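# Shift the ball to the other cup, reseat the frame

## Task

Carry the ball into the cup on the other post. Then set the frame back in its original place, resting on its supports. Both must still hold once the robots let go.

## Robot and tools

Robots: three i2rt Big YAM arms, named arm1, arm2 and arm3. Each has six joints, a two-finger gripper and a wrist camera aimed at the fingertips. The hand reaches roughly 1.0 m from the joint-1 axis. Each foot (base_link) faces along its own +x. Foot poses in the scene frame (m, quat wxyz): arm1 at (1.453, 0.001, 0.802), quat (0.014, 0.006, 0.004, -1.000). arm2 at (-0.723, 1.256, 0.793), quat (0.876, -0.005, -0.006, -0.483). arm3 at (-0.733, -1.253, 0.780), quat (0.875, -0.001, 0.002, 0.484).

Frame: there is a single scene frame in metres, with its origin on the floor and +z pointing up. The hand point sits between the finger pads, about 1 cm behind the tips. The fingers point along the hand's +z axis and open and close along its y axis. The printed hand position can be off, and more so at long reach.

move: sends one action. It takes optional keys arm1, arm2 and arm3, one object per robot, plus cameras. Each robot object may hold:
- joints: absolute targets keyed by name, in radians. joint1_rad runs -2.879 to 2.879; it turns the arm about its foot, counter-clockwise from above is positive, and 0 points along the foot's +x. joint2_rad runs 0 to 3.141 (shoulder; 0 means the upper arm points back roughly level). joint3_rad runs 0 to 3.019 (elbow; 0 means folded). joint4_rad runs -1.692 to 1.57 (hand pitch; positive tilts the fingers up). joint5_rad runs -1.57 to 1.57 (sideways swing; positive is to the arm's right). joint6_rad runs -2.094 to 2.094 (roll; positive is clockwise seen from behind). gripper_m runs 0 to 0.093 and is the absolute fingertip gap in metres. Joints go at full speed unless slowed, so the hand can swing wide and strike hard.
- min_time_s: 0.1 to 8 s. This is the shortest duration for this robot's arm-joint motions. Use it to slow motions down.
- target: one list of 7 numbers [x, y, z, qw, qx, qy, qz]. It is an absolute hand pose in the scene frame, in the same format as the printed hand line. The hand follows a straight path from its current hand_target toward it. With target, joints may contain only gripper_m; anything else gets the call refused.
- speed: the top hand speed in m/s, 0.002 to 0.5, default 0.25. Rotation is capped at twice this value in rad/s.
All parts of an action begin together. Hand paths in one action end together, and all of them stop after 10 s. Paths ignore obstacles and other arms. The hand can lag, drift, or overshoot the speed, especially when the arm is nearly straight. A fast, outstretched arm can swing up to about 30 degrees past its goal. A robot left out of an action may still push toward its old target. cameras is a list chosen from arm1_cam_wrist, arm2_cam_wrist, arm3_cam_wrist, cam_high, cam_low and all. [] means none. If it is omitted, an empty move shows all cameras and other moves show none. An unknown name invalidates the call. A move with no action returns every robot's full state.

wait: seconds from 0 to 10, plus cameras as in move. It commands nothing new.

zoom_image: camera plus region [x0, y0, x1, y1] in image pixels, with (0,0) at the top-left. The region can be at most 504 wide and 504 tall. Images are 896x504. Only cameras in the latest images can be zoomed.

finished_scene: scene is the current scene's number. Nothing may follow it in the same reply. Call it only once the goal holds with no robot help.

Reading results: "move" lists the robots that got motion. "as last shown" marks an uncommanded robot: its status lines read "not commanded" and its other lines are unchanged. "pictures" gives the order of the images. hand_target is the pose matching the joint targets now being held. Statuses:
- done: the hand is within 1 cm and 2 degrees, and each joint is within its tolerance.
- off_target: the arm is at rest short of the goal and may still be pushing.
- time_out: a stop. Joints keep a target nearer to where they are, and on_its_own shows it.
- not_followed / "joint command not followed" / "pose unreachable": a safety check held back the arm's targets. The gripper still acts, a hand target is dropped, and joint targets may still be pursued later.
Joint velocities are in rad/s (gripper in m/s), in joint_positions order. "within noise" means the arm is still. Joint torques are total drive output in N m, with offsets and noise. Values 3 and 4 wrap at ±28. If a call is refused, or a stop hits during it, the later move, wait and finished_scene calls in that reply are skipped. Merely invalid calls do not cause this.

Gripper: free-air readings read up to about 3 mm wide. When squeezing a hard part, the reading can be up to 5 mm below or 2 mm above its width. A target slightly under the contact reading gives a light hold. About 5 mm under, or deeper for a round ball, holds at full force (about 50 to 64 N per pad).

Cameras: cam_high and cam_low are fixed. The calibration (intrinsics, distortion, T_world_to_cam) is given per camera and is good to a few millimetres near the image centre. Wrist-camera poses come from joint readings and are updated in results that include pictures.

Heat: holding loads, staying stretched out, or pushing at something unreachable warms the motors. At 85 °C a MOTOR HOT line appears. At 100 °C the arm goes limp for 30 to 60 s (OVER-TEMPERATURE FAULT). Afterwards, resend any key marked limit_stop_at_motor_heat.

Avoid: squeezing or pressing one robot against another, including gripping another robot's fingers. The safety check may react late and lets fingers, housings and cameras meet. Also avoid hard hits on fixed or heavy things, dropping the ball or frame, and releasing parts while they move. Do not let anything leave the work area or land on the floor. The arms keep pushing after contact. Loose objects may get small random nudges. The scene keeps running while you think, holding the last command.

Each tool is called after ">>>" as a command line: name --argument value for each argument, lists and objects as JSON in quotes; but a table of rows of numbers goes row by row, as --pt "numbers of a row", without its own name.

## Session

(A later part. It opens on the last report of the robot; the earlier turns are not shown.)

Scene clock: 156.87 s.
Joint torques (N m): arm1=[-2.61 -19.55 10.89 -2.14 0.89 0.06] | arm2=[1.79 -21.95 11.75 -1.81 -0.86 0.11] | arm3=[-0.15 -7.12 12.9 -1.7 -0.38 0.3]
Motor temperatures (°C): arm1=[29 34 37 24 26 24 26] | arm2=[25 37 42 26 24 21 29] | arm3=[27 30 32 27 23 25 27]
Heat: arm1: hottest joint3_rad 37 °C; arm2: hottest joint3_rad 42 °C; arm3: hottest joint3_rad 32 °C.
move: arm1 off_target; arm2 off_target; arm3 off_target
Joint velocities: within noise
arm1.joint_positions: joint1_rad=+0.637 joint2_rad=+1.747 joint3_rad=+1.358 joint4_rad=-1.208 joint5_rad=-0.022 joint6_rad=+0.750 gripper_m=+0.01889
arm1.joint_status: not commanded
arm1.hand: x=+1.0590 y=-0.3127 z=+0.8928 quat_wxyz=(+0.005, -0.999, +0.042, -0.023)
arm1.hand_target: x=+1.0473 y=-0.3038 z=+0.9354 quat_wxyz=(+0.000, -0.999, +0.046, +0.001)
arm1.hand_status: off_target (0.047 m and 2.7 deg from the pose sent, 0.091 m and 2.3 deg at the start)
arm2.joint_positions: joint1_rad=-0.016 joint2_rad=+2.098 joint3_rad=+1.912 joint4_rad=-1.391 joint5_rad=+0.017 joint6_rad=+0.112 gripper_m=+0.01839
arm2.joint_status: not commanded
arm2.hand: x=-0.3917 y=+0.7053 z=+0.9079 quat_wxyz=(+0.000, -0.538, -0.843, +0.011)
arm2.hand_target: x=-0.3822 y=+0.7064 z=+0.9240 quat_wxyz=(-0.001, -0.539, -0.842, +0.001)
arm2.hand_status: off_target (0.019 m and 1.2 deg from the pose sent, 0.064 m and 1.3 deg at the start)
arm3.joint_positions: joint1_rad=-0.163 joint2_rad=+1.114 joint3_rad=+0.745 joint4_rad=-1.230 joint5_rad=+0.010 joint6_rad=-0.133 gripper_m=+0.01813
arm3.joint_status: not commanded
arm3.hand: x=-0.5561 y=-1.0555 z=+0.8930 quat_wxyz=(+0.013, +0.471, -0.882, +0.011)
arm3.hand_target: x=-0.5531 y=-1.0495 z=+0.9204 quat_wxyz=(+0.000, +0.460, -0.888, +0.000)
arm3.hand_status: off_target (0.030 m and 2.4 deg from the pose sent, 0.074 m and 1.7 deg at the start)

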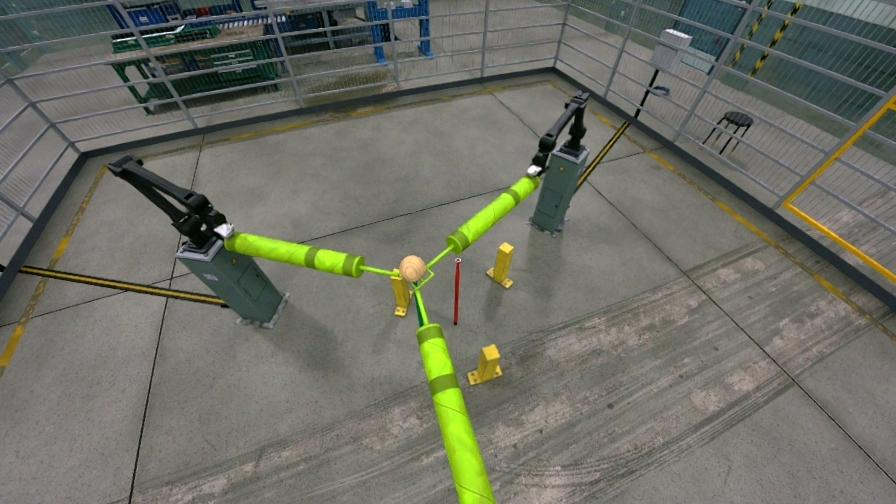

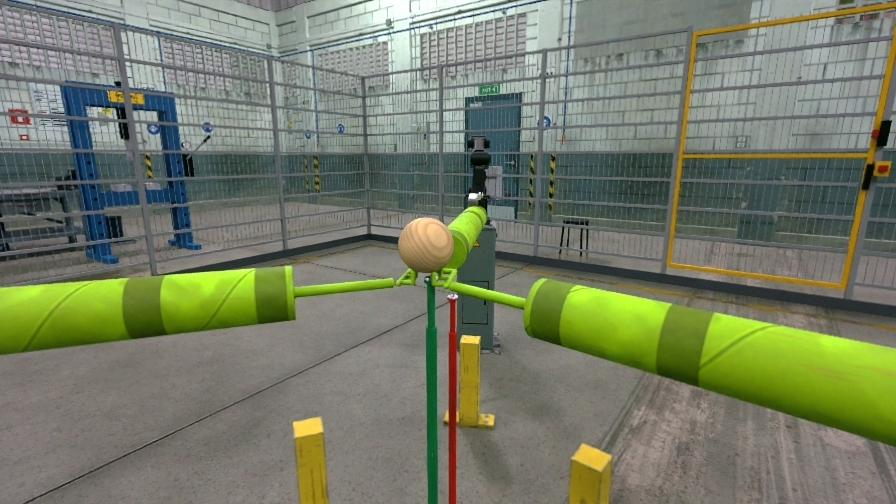

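>>> move --arm1 '{"target":[1.046,-0.304,0.982,0,0.999,-0.0454,0],"speed":0.1}' --arm2 '{"target":[-0.382,0.706,0.955,0,0.5395,0.842,0],"speed":0.1}' --arm3 '{"target":[-0.553,-1.049,0.957,0,0.46,-0.888,0],"speed":0.1}'

>>> move --arm1 '{"target":[0.939,-0.040,0.972,0,0.999,-0.0454,0],"speed":0.14}' --arm2 '{"target":[-0.489,0.970,0.950,0,0.5395,0.842,0],"speed":0.14}' --arm3 '{"target":[-0.660,-0.785,0.957,0,0.46,-0.888,0],"speed":0.14}' --cameras '["cam_high","cam_low"]'

>>> zoom_image --camera "cam_high" --region '[400, 200, 520, 280]'

>>> zoom_image --camera "cam_low" --region '[350, 180, 550, 340]'

Scene clock: 170.63 s.
Joint torques (N m): arm1=[-2.73 -19.43 11.86 -2.02 0.9 0.02] | arm2=[1.9 -21.3 11.86 -1.59 -0.73 0.11] | arm3=[-0.03 -6.95 13.59 -1.59 -0.42 0.3]
Motor temperatures (°C): arm1=[29 37 37 24 26 24 27] | arm2=[25 37 47 26 24 21 29] | arm3=[27 30 37 27 23 25 27]
Heat: arm1: hottest joint2_rad 37 °C; arm2: hottest joint3_rad 47 °C; arm3: hottest joint3_rad 37 °C.
move: arm1 off_target; arm2 off_target; arm3 off_target
Joint velocities: within noise
arm1.joint_positions: joint1_rad=+0.639 joint2_rad=+1.714 joint3_rad=+1.432 joint4_rad=-1.324 joint5_rad=-0.022 joint6_rad=+0.755 gripper_m=+0.01889
arm1.joint_status: not commanded
arm1.hand: x=+1.0595 y=-0.3138 z=+0.9362 quat_wxyz=(+0.008, -0.999, +0.044, -0.025)
arm1.hand_target: x=+1.0476 y=-0.3035 z=+0.9803 quat_wxyz=(+0.000, -0.999, +0.046, +0.001)
arm1.hand_status: off_target (0.049 m and 3.1 deg from the pose sent, 0.091 m and 2.7 deg at the start)
arm2.joint_positions: joint1_rad=-0.017 joint2_rad=+2.083 joint3_rad=+1.981 joint4_rad=-1.474 joint5_rad=+0.014 joint6_rad=+0.112 gripper_m=+0.01839
arm2.joint_status: not commanded
arm2.hand: x=-0.3916 y=+0.7054 z=+0.9435 quat_wxyz=(-0.001, -0.538, -0.843, +0.010)
arm2.hand_target: x=-0.3822 y=+0.7064 z=+0.9550 quat_wxyz=(-0.001, -0.539, -0.842, +0.001)
arm2.hand_status: off_target (0.015 m and 1.1 deg from the pose sent, 0.048 m and 1.2 deg at the start)
arm3.joint_positions: joint1_rad=-0.163 joint2_rad=+1.087 joint3_rad=+0.816 joint4_rad=-1.335 joint5_rad=+0.010 joint6_rad=-0.133 gripper_m=+0.01813
arm3.joint_status: not commanded
arm3.hand: x=-0.5559 y=-1.0555 z=+0.9256 quat_wxyz=(+0.017, +0.471, -0.882, +0.012)
arm3.hand_target: x=-0.5533 y=-1.0496 z=+0.9555 quat_wxyz=(+0.000, +0.460, -0.888, +0.000)
arm3.hand_status: off_target (0.032 m and 2.8 deg from the pose sent, 0.064 m and 2.4 deg at the start)
pictures: none

Scene clock: 173.27 s.
Joint torques (N m): arm1=[-3.49 -15.56 12.64 -1.39 0.19 -0.03] | arm2=[2.73 -11.46 7.82 -0.55 -0.6 0.2] | arm3=[1.14 -12.45 14.09 -1.2 -0.01 0.51]
Motor temperatures (°C): arm1=[29 37 37 24 26 24 27] | arm2=[25 37 46 26 24 21 29] | arm3=[27 30 38 27 23 25 27]
Heat: arm1: hottest joint2_rad 37 °C; arm2: hottest joint3_rad 46 °C; arm3: hottest joint3_rad 38 °C.
move: arm1 off_target; arm2 off_target; arm3 off_target
Joint velocities: within noise
arm1.joint_positions: joint1_rad=+0.077 joint2_rad=+1.695 joint3_rad=+1.432 joint4_rad=-1.319 joint5_rad=-0.011 joint6_rad=+0.188 gripper_m=+0.01889
arm1.joint_status: not commanded
arm1.hand: x=+0.9519 y=-0.0549 z=+0.9461 quat_wxyz=(+0.000, -0.999, +0.041, -0.012)
arm1.hand_target: x=+0.9403 y=-0.0400 z=+0.9716 quat_wxyz=(+0.000, -0.999, +0.046, +0.001)
arm1.hand_status: off_target (0.033 m and 1.4 deg from the pose sent, 0.301 m and 3.0 deg at the start)
arm2.joint_positions: joint1_rad=+0.103 joint2_rad=+1.377 joint3_rad=+1.054 joint4_rad=-1.260 joint5_rad=+0.009 joint6_rad=+0.230 gripper_m=+0.01839
arm2.joint_status: not commanded
arm2.hand: x=-0.4944 y=+0.9623 z=+0.9449 quat_wxyz=(+0.001, -0.538, -0.843, +0.007)
arm2.hand_target: x=-0.4892 y=+0.9699 z=+0.9498 quat_wxyz=(+0.000, -0.539, -0.842, +0.000)
arm2.hand_status: off_target (0.011 m and 0.8 deg from the pose sent, 0.282 m and 1.1 deg at the start)
arm3.joint_positions: joint1_rad=+0.392 joint2_rad=+1.603 joint3_rad=+1.310 joint4_rad=-1.311 joint5_rad=+0.004 joint6_rad=+0.417 gripper_m=+0.01813
arm3.joint_status: not commanded
arm3.hand: x=-0.6554 y=-0.7998 z=+0.9265 quat_wxyz=(+0.011, +0.474, -0.881, +0.015)
arm3.hand_target: x=-0.6602 y=-0.7864 z=+0.9566 quat_wxyz=(+0.000, +0.461, -0.888, -0.001)
arm3.hand_status: off_target (0.034 m and 2.8 deg from the pose sent, 0.292 m and 2.8 deg at the start)

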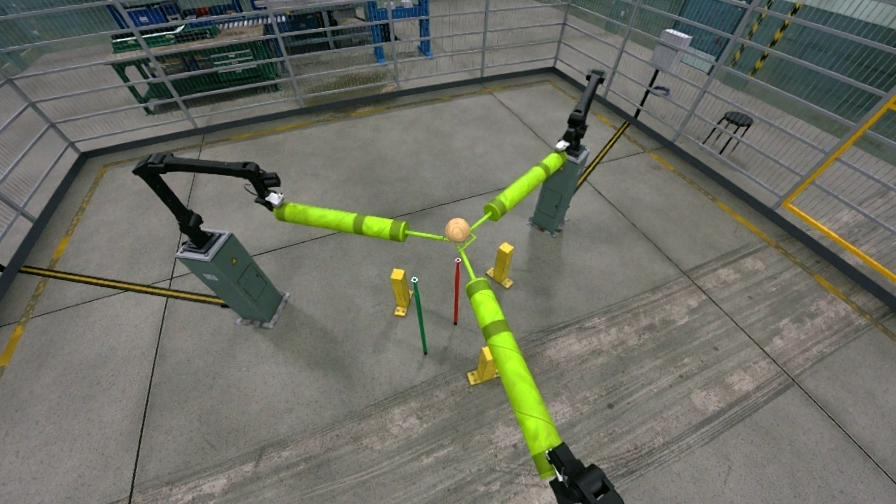

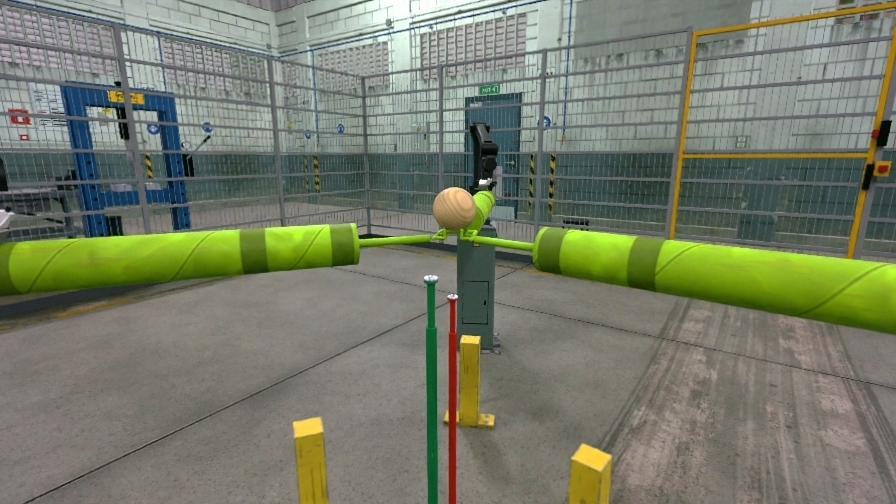

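Scaled by 4.200 from the camera's image (finer frame: 1280x720).

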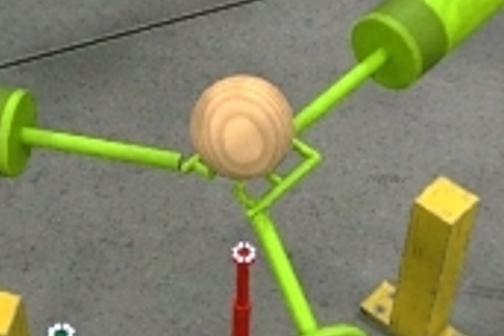

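Scaled by 2.520 from the camera's image (finer frame: 1280x720).

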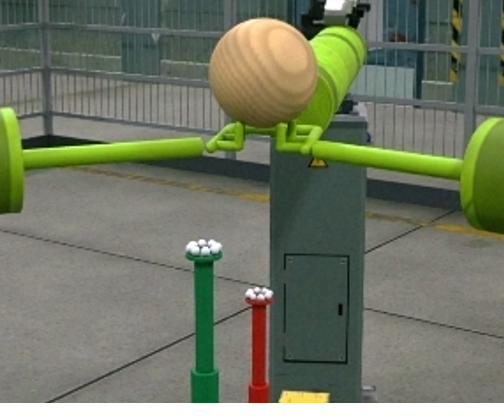

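>>> move --arm1 '{"target":[0.930,-0.028,0.810,0,0.999,-0.0454,0],"speed":0.12}' --arm2 '{"target":[-0.499,0.982,0.790,0,0.5395,0.842,0],"speed":0.12}' --arm3 '{"target":[-0.670,-0.773,0.797,0,0.46,-0.888,0],"speed":0.12}' --cameras '["cam_high","cam_low"]'

>>> zoom_image --camera "cam_high" --region '[400, 200, 520, 280]'

>>> zoom_image --camera "cam_low" --region '[350, 200, 550, 360]'

Scene clock: 183.20 s.
Joint torques (N m): arm1=[-2.73 -18.61 7.35 -0.32 0.12 0.03] | arm2=[2.37 -10.64 5.68 0.02 -0.56 0.18] | arm3=[0.62 -14.15 8.8 0.29 0.2 0.44]
Motor temperatures (°C): arm1=[29 36 38 24 26 24 27] | arm2=[25 36 44 26 24 22 29] | arm3=[27 30 41 27 23 25 27]
Heat: arm1: hottest joint3_rad 38 °C; arm2: hottest joint3_rad 44 °C; arm3: hottest joint3_rad 41 °C.
move: arm1 off_target; arm2 done; arm3 off_target
Joint velocities: within noise
arm1.joint_positions: joint1_rad=+0.046 joint2_rad=+1.898 joint3_rad=+1.286 joint4_rad=-0.965 joint5_rad=-0.010 joint6_rad=+0.161 gripper_m=+0.01889
arm1.joint_status: not commanded
arm1.hand: x=+0.9353 y=-0.0392 z=+0.7953 quat_wxyz=(+0.000, -0.999, +0.043, -0.009)
arm1.hand_target: x=+0.9303 y=-0.0281 z=+0.8097 quat_wxyz=(+0.000, -0.999, +0.045, +0.000)
arm1.hand_status: off_target (0.019 m and 1.1 deg from the pose sent, 0.141 m and 1.4 deg at the start)
arm2.joint_positions: joint1_rad=+0.108 joint2_rad=+1.558 joint3_rad=+0.779 joint4_rad=-0.800 joint5_rad=+0.007 joint6_rad=+0.234 gripper_m=+0.01839
arm2.joint_status: not commanded
arm2.hand: x=-0.5043 y=+0.9775 z=+0.7922 quat_wxyz=(-0.001, -0.537, -0.844, +0.007)
arm2.hand_target: x=-0.4991 y=+0.9819 z=+0.7901 quat_wxyz=(+0.000, -0.539, -0.842, +0.000)
arm2.hand_status: done (0.007 m and 0.8 deg from the pose sent, 0.156 m and 0.8 deg at the start)
arm3.joint_positions: joint1_rad=+0.423 joint2_rad=+1.806 joint3_rad=+1.162 joint4_rad=-0.957 joint5_rad=-0.001 joint6_rad=+0.448 gripper_m=+0.01813
arm3.joint_status: not commanded
arm3.hand: x=-0.6685 y=-0.7836 z=+0.7835 quat_wxyz=(+0.011, +0.473, -0.881, +0.013)
arm3.hand_target: x=-0.6701 y=-0.7732 z=+0.7971 quat_wxyz=(+0.000, +0.460, -0.888, +0.000)
arm3.hand_status: off_target (0.017 m and 2.6 deg from the pose sent, 0.133 m and 2.8 deg at the start)

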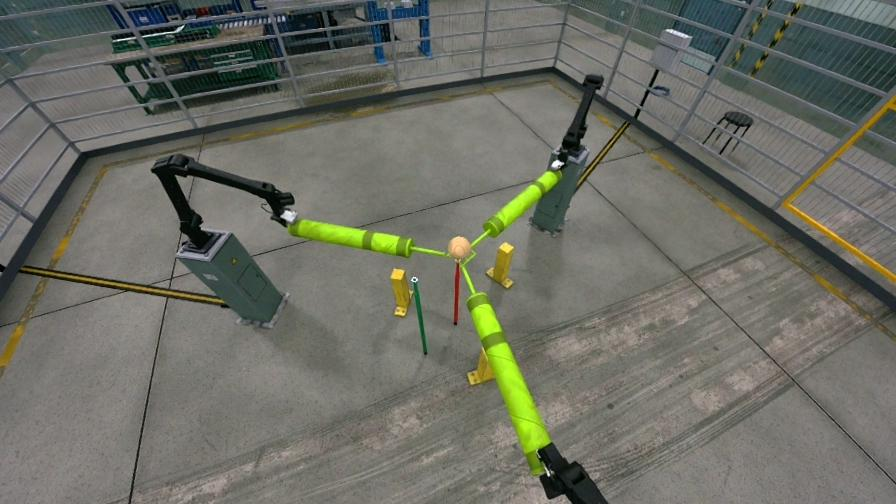

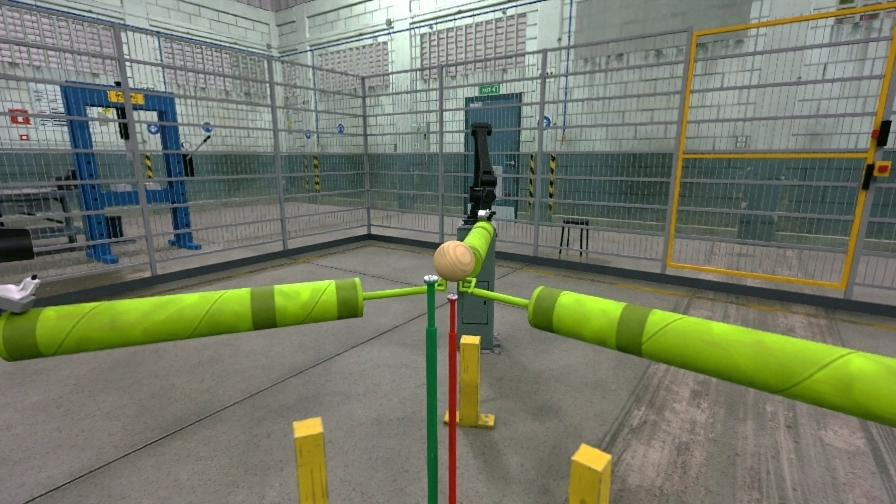

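Scaled by 4.200 from the camera's image (finer frame: 1280x720).

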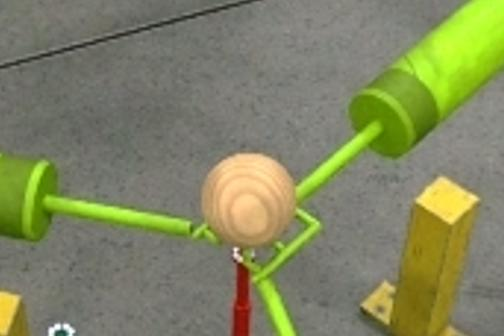

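Scaled by 2.520 from the camera's image (finer frame: 1280x720).

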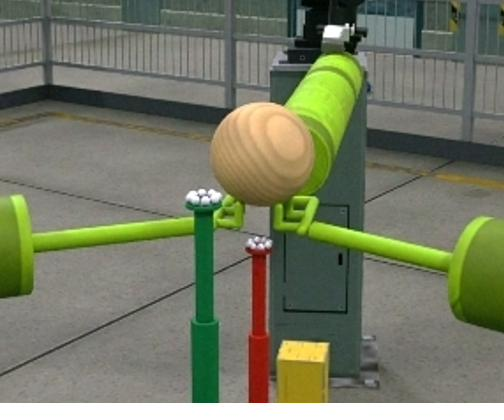

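>>> move --arm1 '{"target":[0.930,-0.031,0.750,0,0.999,-0.0454,0],"speed":0.05}' --arm2 '{"target":[-0.499,0.979,0.735,0,0.5395,0.842,0],"speed":0.05}' --arm3 '{"target":[-0.670,-0.776,0.740,0,0.46,-0.888,0],"speed":0.05}'

>>> move --arm1 '{"target":[0.930,-0.031,0.702,0,0.999,-0.0454,0],"speed":0.08}' --arm2 '{"target":[-0.499,0.979,0.690,0,0.5395,0.842,0],"speed":0.08}' --arm3 '{"target":[-0.670,-0.776,0.695,0,0.46,-0.888,0],"speed":0.08}' --cameras '["cam_high","cam_low"]'

>>> zoom_image --camera "cam_low" --region '[350, 200, 550, 360]'

>>> zoom_image --camera "cam_high" --region '[400, 210, 520, 290]'

Scene clock: 196.17 s.
Joint torques (N m): arm1=[-2.14 -18.26 6.54 0.1 0.12 0.09] | arm2=[1.79 -10.81 4.74 0.16 -0.58 0.13] | arm3=[0.5 -13.45 7.66 0.49 0.11 0.43]
Motor temperatures (°C): arm1=[29 37 37 24 26 24 27] | arm2=[25 36 42 26 24 22 30] | arm3=[27 30 39 27 23 25 27]
Heat: arm1: hottest joint2_rad 37 °C; arm2: hottest joint3_rad 42 °C; arm3: hottest joint3_rad 39 °C.
move: arm1 off_target; arm2 done; arm3 off_target
Joint velocities: within noise
arm1.joint_positions: joint1_rad=+0.046 joint2_rad=+1.986 joint3_rad=+1.251 joint4_rad=-0.839 joint5_rad=-0.010 joint6_rad=+0.160 gripper_m=+0.01889
arm1.joint_status: not commanded
arm1.hand: x=+0.9358 y=-0.0387 z=+0.7410 quat_wxyz=(+0.000, -0.999, +0.043, -0.008)
arm1.hand_target: x=+0.9302 y=-0.0310 z=+0.7499 quat_wxyz=(+0.000, -0.999, +0.045, +0.000)
arm1.hand_status: off_target (0.013 m and 0.9 deg from the pose sent, 0.046 m and 1.0 deg at the start)
arm2.joint_positions: joint1_rad=+0.110 joint2_rad=+1.689 joint3_rad=+0.744 joint4_rad=-0.632 joint5_rad=+0.008 joint6_rad=+0.234 gripper_m=+0.01839
arm2.joint_status: not commanded
arm2.hand: x=-0.5025 y=+0.9755 z=+0.7398 quat_wxyz=(-0.002, -0.536, -0.844, +0.008)
arm2.hand_target: x=-0.4990 y=+0.9790 z=+0.7352 quat_wxyz=(+0.000, -0.539, -0.842, +0.000)
arm2.hand_status: done (0.007 m and 1.0 deg from the pose sent, 0.057 m and 0.8 deg at the start)
arm3.joint_positions: joint1_rad=+0.423 joint2_rad=+1.884 joint3_rad=+1.116 joint4_rad=-0.819 joint5_rad=+0.002 joint6_rad=+0.448 gripper_m=+0.01813
arm3.joint_status: not commanded
arm3.hand: x=-0.6682 y=-0.7842 z=+0.7343 quat_wxyz=(+0.006, +0.474, -0.881, +0.008)
arm3.hand_target: x=-0.6700 y=-0.7761 z=+0.7400 quat_wxyz=(+0.000, +0.460, -0.888, +0.000)
arm3.hand_status: off_target (0.010 m and 2.1 deg from the pose sent, 0.044 m and 2.6 deg at the start)
pictures: none

Scene clock: 197.30 s.
Joint torques (N m): arm1=[-2.08 -18.84 5.71 0.01 0.13 0.1] | arm2=[1.85 -11.81 3.77 0.14 -0.58 0.14] | arm3=[0.5 -14.1 6.9 0.47 0.09 0.43]
Motor temperatures (°C): arm1=[29 37 37 24 26 24 27] | arm2=[25 36 41 26 24 22 30] | arm3=[27 30 38 27 23 25 27]
Heat: arm1: hottest joint2_rad 37 °C; arm2: hottest joint3_rad 41 °C; arm3: hottest joint3_rad 38 °C.
move: arm1 off_target; arm2 done; arm3 off_target
Joint velocities: within noise
arm1.joint_positions: joint1_rad=+0.046 joint2_rad=+2.078 joint3_rad=+1.240 joint4_rad=-0.735 joint5_rad=-0.010 joint6_rad=+0.160 gripper_m=+0.01889
arm1.joint_status: not commanded
arm1.hand: x=+0.9353 y=-0.0383 z=+0.6921 quat_wxyz=(+0.000, -0.999, +0.043, -0.007)
arm1.hand_target: x=+0.9301 y=-0.0310 z=+0.7019 quat_wxyz=(+0.000, -0.999, +0.045, +0.000)
arm1.hand_status: off_target (0.013 m and 0.9 deg from the pose sent, 0.040 m and 0.9 deg at the start)
arm2.joint_positions: joint1_rad=+0.110 joint2_rad=+1.818 joint3_rad=+0.731 joint4_rad=-0.493 joint5_rad=+0.008 joint6_rad=+0.234 gripper_m=+0.01839
arm2.joint_status: not commanded
arm2.hand: x=-0.5028 y=+0.9755 z=+0.6934 quat_wxyz=(+0.000, -0.536, -0.844, +0.007)
arm2.hand_target: x=-0.4991 y=+0.9791 z=+0.6901 quat_wxyz=(+0.000, -0.539, -0.842, +0.000)
arm2.hand_status: done (0.006 m and 0.9 deg from the pose sent, 0.050 m and 1.0 deg at the start)
arm3.joint_positions: joint1_rad=+0.423 joint2_rad=+1.975 joint3_rad=+1.099 joint4_rad=-0.714 joint5_rad=+0.002 joint6_rad=+0.448 gripper_m=+0.01813
arm3.joint_status: not commanded
arm3.hand: x=-0.6683 y=-0.7849 z=+0.6885 quat_wxyz=(+0.007, +0.474, -0.881, +0.009)
arm3.hand_target: x=-0.6700 y=-0.7761 z=+0.6950 quat_wxyz=(+0.000, +0.460, -0.888, +0.000)
arm3.hand_status: off_target (0.011 m and 2.2 deg from the pose sent, 0.040 m and 2.1 deg at the start)

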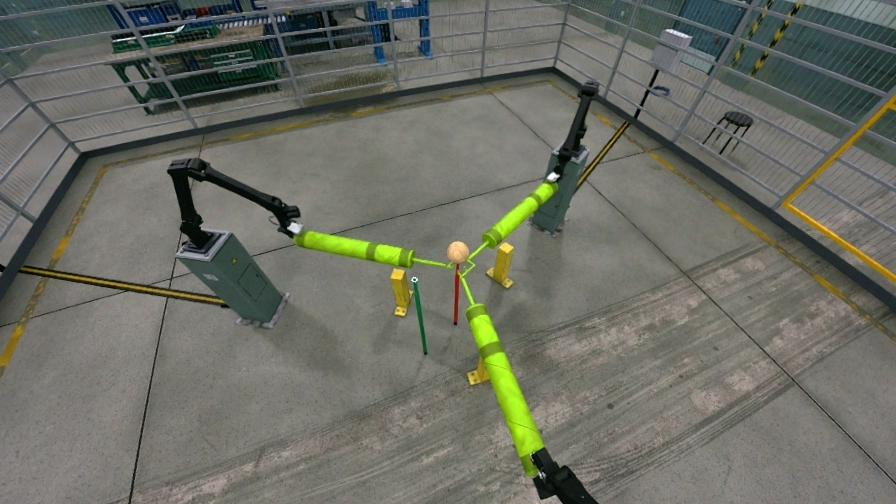

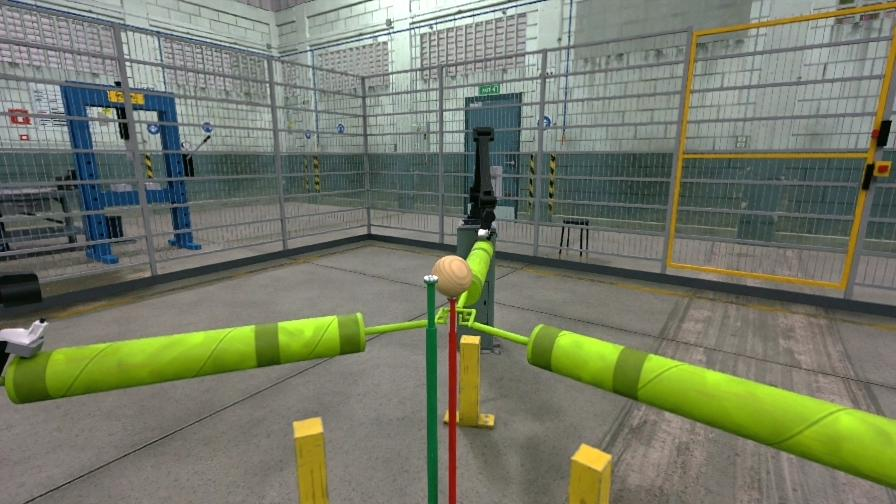

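Scaled by 2.520 from the camera's image (finer frame: 1280x720).

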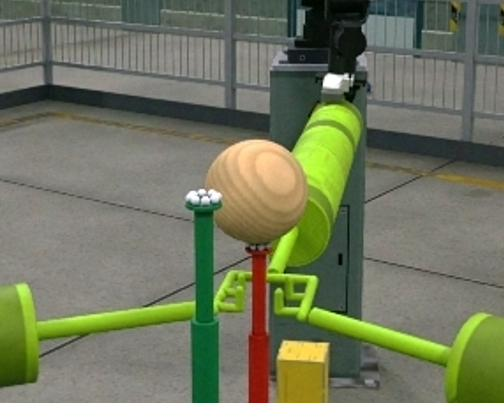

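Scaled by 4.200 from the camera's image (finer frame: 1280x720).

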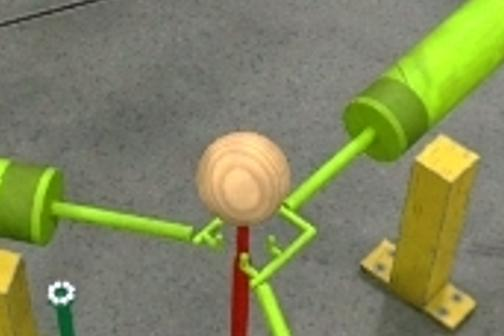

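>>> move --arm1 '{"target":[0.884,0.037,0.705,0,0.999,-0.0454,0],"speed":0.1}' --arm2 '{"target":[-0.545,1.047,0.690,0,0.5395,0.842,0],"speed":0.1}' --arm3 '{"target":[-0.716,-0.708,0.700,0,0.46,-0.888,0],"speed":0.1}'

>>> move --arm1 '{"target":[0.884,0.037,0.500,0,0.999,-0.0454,0],"speed":0.18}' --arm2 '{"target":[-0.545,1.047,0.484,0,0.5395,0.842,0],"speed":0.18}' --arm3 '{"target":[-0.716,-0.708,0.490,0,0.46,-0.888,0],"speed":0.18}'

Scene clock: 208.70 s.
Joint torques (N m): arm1=[-2.32 -19.72 8.25 -1.11 0.07 0.06] | arm2=[2.08 -11.22 1.91 -0.25 -0.52 0.17] | arm3=[1.32 -15.21 9.91 -0.65 -0.18 0.53]
Motor temperatures (°C): arm1=[29 37 36 24 26 24 27] | arm2=[25 35 38 26 24 22 30] | arm3=[27 30 37 27 23 25 27]
Heat: arm1: hottest joint2_rad 37 °C; arm2: hottest joint3_rad 38 °C; arm3: hottest joint3_rad 37 °C.
move: arm1 off_target; arm2 done; arm3 off_target
Joint velocities: within noise
arm1.joint_positions: joint1_rad=-0.077 joint2_rad=+2.152 joint3_rad=+1.377 joint4_rad=-0.791 joint5_rad=-0.010 joint6_rad=+0.040 gripper_m=+0.01889
arm1.joint_status: not commanded
arm1.hand: x=+0.8939 y=+0.0273 z=+0.6899 quat_wxyz=(+0.000, -0.999, +0.044, -0.003)
arm1.hand_target: x=+0.8844 y=+0.0369 z=+0.7049 quat_wxyz=(+0.000, -0.999, +0.045, +0.000)
arm1.hand_status: off_target (0.021 m and 0.4 deg from the pose sent, 0.092 m and 0.9 deg at the start)
arm2.joint_positions: joint1_rad=+0.132 joint2_rad=+1.722 joint3_rad=+0.514 joint4_rad=-0.375 joint5_rad=+0.006 joint6_rad=+0.256 gripper_m=+0.01839
arm2.joint_status: not commanded
arm2.hand: x=-0.5453 y=+1.0396 z=+0.6871 quat_wxyz=(+0.000, -0.536, -0.844, +0.006)
arm2.hand_target: x=-0.5451 y=+1.0469 z=+0.6897 quat_wxyz=(+0.000, -0.539, -0.842, +0.000)
arm2.hand_status: done (0.008 m and 0.8 deg from the pose sent, 0.083 m and 0.9 deg at the start)
arm3.joint_positions: joint1_rad=+0.513 joint2_rad=+2.073 joint3_rad=+1.285 joint4_rad=-0.793 joint5_rad=+0.009 joint6_rad=+0.538 gripper_m=+0.01813
arm3.joint_status: not commanded
arm3.hand: x=-0.7069 y=-0.7237 z=+0.6886 quat_wxyz=(+0.001, +0.473, -0.881, +0.007)
arm3.hand_target: x=-0.7160 y=-0.7086 z=+0.7002 quat_wxyz=(+0.000, +0.460, -0.888, -0.001)
arm3.hand_status: off_target (0.021 m and 1.9 deg from the pose sent, 0.091 m and 2.2 deg at the start)
pictures: none

Scene clock: 210.47 s.
Joint torques (N m): arm1=[-2.08 -21.54 4.55 -0.35 0.06 0.1] | arm2=[1.79 -12.45 -2.07 0.21 -0.36 0.13] | arm3=[1.26 -17.2 6.08 0.13 -0.22 0.51]
Motor temperatures (°C): arm1=[29 37 36 24 26 24 27] | arm2=[25 35 38 26 24 22 30] | arm3=[27 31 37 27 23 25 27]
Heat: arm1: hottest joint2_rad 37 °C; arm2: hottest joint3_rad 38 °C; arm3: hottest joint3_rad 37 °C.
move: arm1 off_target; arm2 done; arm3 off_target
Joint velocities: within noise
arm1.joint_positions: joint1_rad=-0.077 joint2_rad=+2.579 joint3_rad=+1.517 joint4_rad=-0.506 joint5_rad=-0.010 joint6_rad=+0.040 gripper_m=+0.01889
arm1.joint_status: not commanded
arm1.hand: x=+0.8916 y=+0.0295 z=+0.4892 quat_wxyz=(+0.000, -0.999, +0.044, -0.004)
arm1.hand_target: x=+0.8842 y=+0.0370 z=+0.4998 quat_wxyz=(+0.000, -0.999, +0.045, +0.000)
arm1.hand_status: off_target (0.015 m and 0.5 deg from the pose sent, 0.191 m and 0.4 deg at the start)
arm2.joint_positions: joint1_rad=+0.138 joint2_rad=+2.480 joint3_rad=+0.686 joint4_rad=+0.218 joint5_rad=+0.002 joint6_rad=+0.263 gripper_m=+0.01839
arm2.joint_status: not commanded
arm2.hand: x=-0.5438 y=+1.0397 z=+0.4865 quat_wxyz=(-0.004, -0.537, -0.844, +0.005)
arm2.hand_target: x=-0.5451 y=+1.0470 z=+0.4841 quat_wxyz=(+0.000, -0.539, -0.842, +0.000)
arm2.hand_status: done (0.008 m and 0.8 deg from the pose sent, 0.203 m and 0.8 deg at the start)
arm3.joint_positions: joint1_rad=+0.513 joint2_rad=+2.519 joint3_rad=+1.401 joint4_rad=-0.473 joint5_rad=+0.010 joint6_rad=+0.539 gripper_m=+0.01813
arm3.joint_status: not commanded
arm3.hand: x=-0.7073 y=-0.7236 z=+0.4827 quat_wxyz=(+0.003, +0.473, -0.881, +0.012)
arm3.hand_target: x=-0.7159 y=-0.7082 z=+0.4903 quat_wxyz=(+0.000, +0.460, -0.888, +0.000)
arm3.hand_status: off_target (0.019 m and 2.2 deg from the pose sent, 0.199 m and 1.9 deg at the start)
pictures: none

>>> move --arm1 '{"target":[0.879,0.041,0.453,0,0.999,-0.0454,0],"speed":0.07}' --arm2 '{"target":[-0.550,1.051,0.431,0,0.5395,0.842,0],"speed":0.07}' --arm3 '{"target":[-0.721,-0.704,0.438,0,0.46,-0.888,0],"speed":0.07}' --cameras '["cam_low","cam_high"]'

Scene clock: 215.50 s.
Joint torques (N m): arm1=[-2.49 -19.84 5.67 0.14 0.08 0.06] | arm2=[1.55 -9.99 -1.4 0.58 -0.26 0.1] | arm3=[1.55 -15.62 6.91 0.58 -0.11 0.53]
Motor temperatures (°C): arm1=[29 37 35 24 26 24 27] | arm2=[25 35 37 26 24 22 30] | arm3=[27 31 36 27 23 25 27]
Heat: arm1: hottest joint2_rad 37 °C; arm2: hottest joint3_rad 37 °C; arm3: hottest joint3_rad 36 °C.
move: arm1 off_target; arm2 off_target; arm3 off_target
Joint velocities: within noise
arm1.joint_positions: joint1_rad=-0.077 joint2_rad=+2.667 joint3_rad=+1.587 joint4_rad=-0.490 joint5_rad=-0.011 joint6_rad=+0.038 gripper_m=+0.01889
arm1.joint_status: not commanded
arm1.hand: x=+0.8875 y=+0.0301 z=+0.4535 quat_wxyz=(-0.001, -0.999, +0.044, -0.005)
arm1.hand_target: x=+0.8794 y=+0.0409 z=+0.4531 quat_wxyz=(+0.000, -0.999, +0.045, +0.000)
arm1.hand_status: off_target (0.014 m and 0.6 deg from the pose sent, 0.040 m and 0.4 deg at the start)
arm2.joint_positions: joint1_rad=+0.138 joint2_rad=+2.617 joint3_rad=+0.753 joint4_rad=+0.296 joint5_rad=+0.000 joint6_rad=+0.264 gripper_m=+0.01839
arm2.joint_status: not commanded
arm2.hand: x=-0.5447 y=+1.0411 z=+0.4451 quat_wxyz=(-0.008, -0.537, -0.844, +0.005)
arm2.hand_target: x=-0.5504 y=+1.0511 z=+0.4319 quat_wxyz=(+0.000, -0.540, -0.842, +0.000)
arm2.hand_status: off_target (0.018 m and 1.2 deg from the pose sent, 0.057 m and 0.8 deg at the start)
arm3.joint_positions: joint1_rad=+0.519 joint2_rad=+2.618 joint3_rad=+1.469 joint4_rad=-0.443 joint5_rad=+0.007 joint6_rad=+0.547 gripper_m=+0.01813
arm3.joint_status: not commanded
arm3.hand: x=-0.7113 y=-0.7200 z=+0.4422 quat_wxyz=(+0.005, +0.472, -0.881, +0.012)
arm3.hand_target: x=-0.7212 y=-0.7044 z=+0.4388 quat_wxyz=(+0.000, +0.460, -0.888, -0.001)
arm3.hand_status: off_target (0.019 m and 2.1 deg from the pose sent, 0.051 m and 2.2 deg at the start)
pictures: cam_high, cam_low

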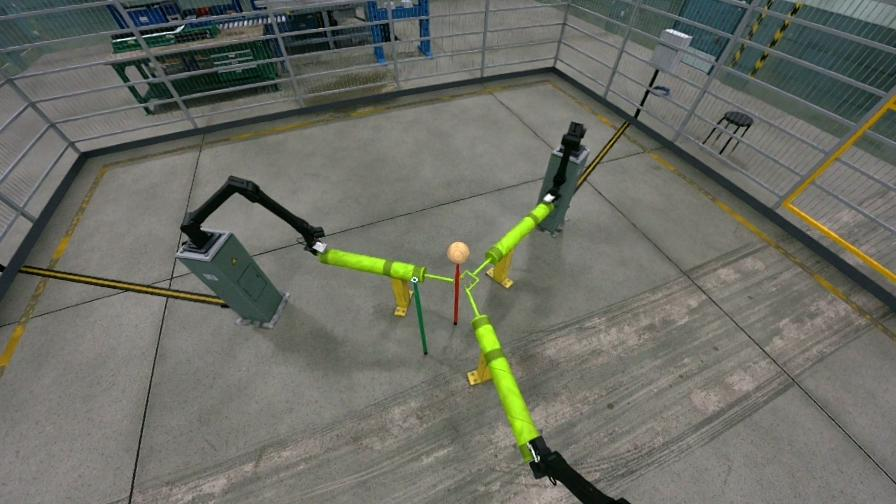

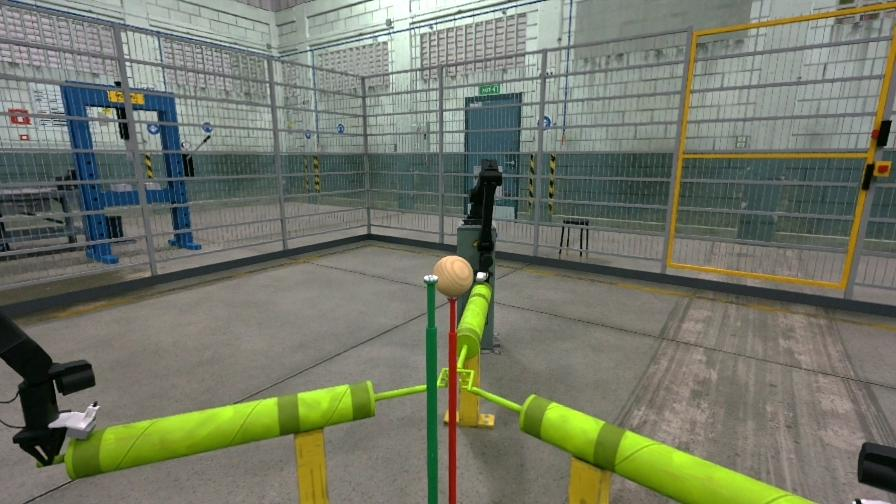

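Resting in place (matches to ~2 mm). Release.

>>> move --arm1 '{"joints":{"gripper_m":0.06}}' --arm2 '{"joints":{"gripper_m":0.06}}' --arm3 '{"joints":{"gripper_m":0.06}}'

>>> move --arm1 '{"target":[0.886,0.035,0.58,0,0.999,-0.0454,0],"speed":0.2}' --arm2 '{"target":[-0.546,1.046,0.58,0,0.5395,0.842,0],"speed":0.2}' --arm3 '{"target":[-0.713,-0.712,0.58,0,0.46,-0.888,0],"speed":0.2}' --cameras '["cam_low"]'

Scene clock: 221.13 s.
Joint torques (N m): arm1=[-1.9 -19.96 5.56 0.14 0.1 0.06] | arm2=[1.55 -10.17 -1.46 0.32 -0.23 0.1] | arm3=[0.73 -15.85 6 0.59 0.02 0.08]
Motor temperatures (°C): arm1=[29 38 35 24 26 24 27] | arm2=[25 34 36 26 24 21 30] | arm3=[27 31 36 27 23 25 27]
Heat: arm1: hottest joint2_rad 38 °C; arm2: hottest joint3_rad 36 °C; arm3: hottest joint3_rad 36 °C.
move: arm1 done; arm2 done; arm3 done
Joint velocities: within noise
arm1.joint_positions: joint1_rad=-0.083 joint2_rad=+2.669 joint3_rad=+1.588 joint4_rad=-0.490 joint5_rad=-0.011 joint6_rad=+0.038 gripper_m=+0.05990
arm1.joint_status: all done
arm1.hand: x=+0.8879 y=+0.0334 z=+0.4529 quat_wxyz=(-0.001, -0.999, +0.046, -0.006)
arm1.hand_target: x=+0.8794 y=+0.0409 z=+0.4531 quat_wxyz=(+0.000, -0.999, +0.045, +0.000)
arm1.hand_status: not commanded
arm2.joint_positions: joint1_rad=+0.138 joint2_rad=+2.619 joint3_rad=+0.754 joint4_rad=+0.303 joint5_rad=-0.001 joint6_rad=+0.264 gripper_m=+0.05992
arm2.joint_status: all done
arm2.hand: x=-0.5440 y=+1.0404 z=+0.4444 quat_wxyz=(-0.011, -0.537, -0.843, +0.005)
arm2.hand_target: x=-0.5503 y=+1.0510 z=+0.4320 quat_wxyz=(+0.000, -0.539, -0.842, +0.000)
arm2.hand_status: not commanded
arm3.joint_positions: joint1_rad=+0.530 joint2_rad=+2.619 joint3_rad=+1.482 joint4_rad=-0.443 joint5_rad=+0.004 joint6_rad=+0.581 gripper_m=+0.05994
arm3.joint_status: all done
arm3.hand: x=-0.7173 y=-0.7124 z=+0.4438 quat_wxyz=(+0.002, +0.462, -0.887, +0.006)
arm3.hand_target: x=-0.7210 y=-0.7048 z=+0.4386 quat_wxyz=(+0.000, +0.460, -0.888, +0.000)
arm3.hand_status: not commanded
pictures: none

Scene clock: 222.70 s.
Joint torques (N m): arm1=[-1.32 -20.31 4.63 0.08 0.09 0.13] | arm2=[1.26 -12.28 -0.64 -0.31 -0.17 0.06] | arm3=[-0.67 -16.85 5.41 0.05 0.07 -0.01]
Motor temperatures (°C): arm1=[29 38 35 24 26 24 27] | arm2=[25 34 35 26 24 21 29] | arm3=[27 32 36 27 23 25 27]
Heat: arm1: hottest joint2_rad 38 °C; arm2: hottest joint3_rad 35 °C; arm3: hottest joint3_rad 36 °C.
move: arm1 done; arm2 done; arm3 done
Joint velocities: within noise
arm1.joint_positions: joint1_rad=-0.083 joint2_rad=+2.389 joint3_rad=+1.439 joint4_rad=-0.609 joint5_rad=-0.011 joint6_rad=+0.038 gripper_m=+0.05990
arm1.joint_status: not commanded
arm1.hand: x=+0.8862 y=+0.0323 z=+0.5768 quat_wxyz=(-0.001, -0.999, +0.046, +0.001)
arm1.hand_target: x=+0.8859 y=+0.0349 z=+0.5800 quat_wxyz=(+0.000, -0.999, +0.045, +0.000)
arm1.hand_status: done (0.004 m and 0.1 deg from the pose sent, 0.127 m and 0.6 deg at the start)
arm2.joint_positions: joint1_rad=+0.138 joint2_rad=+2.145 joint3_rad=+0.556 joint4_rad=+0.016 joint5_rad=-0.003 joint6_rad=+0.264 gripper_m=+0.05993
arm2.joint_status: not commanded
arm2.hand: x=-0.5433 y=+1.0412 z=+0.5790 quat_wxyz=(-0.006, -0.537, -0.844, +0.003)
arm2.hand_target: x=-0.5460 y=+1.0459 z=+0.5800 quat_wxyz=(+0.000, -0.539, -0.842, +0.000)
arm2.hand_status: done (0.006 m and 0.8 deg from the pose sent, 0.136 m and 1.4 deg at the start)
arm3.joint_positions: joint1_rad=+0.530 joint2_rad=+2.315 joint3_rad=+1.333 joint4_rad=-0.586 joint5_rad=+0.004 joint6_rad=+0.581 gripper_m=+0.05994
arm3.joint_status: not commanded
arm3.hand: x=-0.7169 y=-0.7132 z=+0.5752 quat_wxyz=(+0.000, +0.462, -0.887, +0.001)
arm3.hand_target: x=-0.7129 y=-0.7121 z=+0.5799 quat_wxyz=(+0.000, +0.460, -0.888, +0.000)
arm3.hand_status: done (0.006 m and 0.3 deg from the pose sent, 0.136 m and 0.7 deg at the start)

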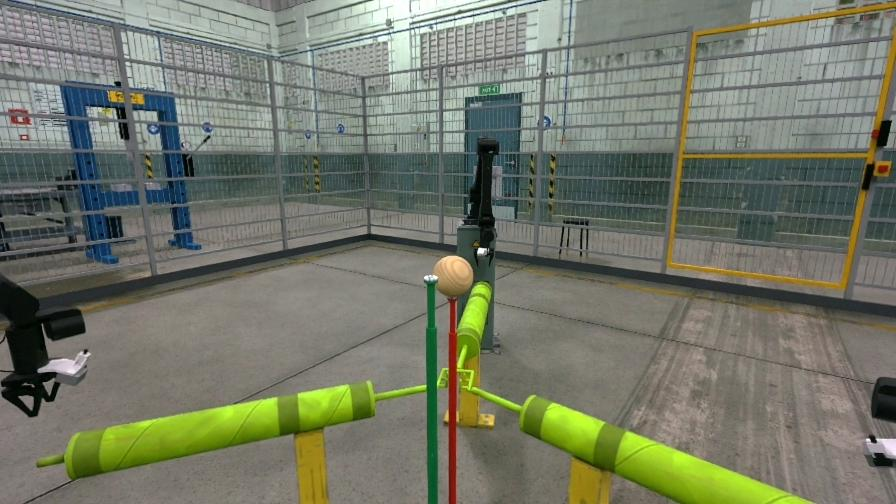

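>>> finished_scene --scene 2

The scene is finished: the task was done.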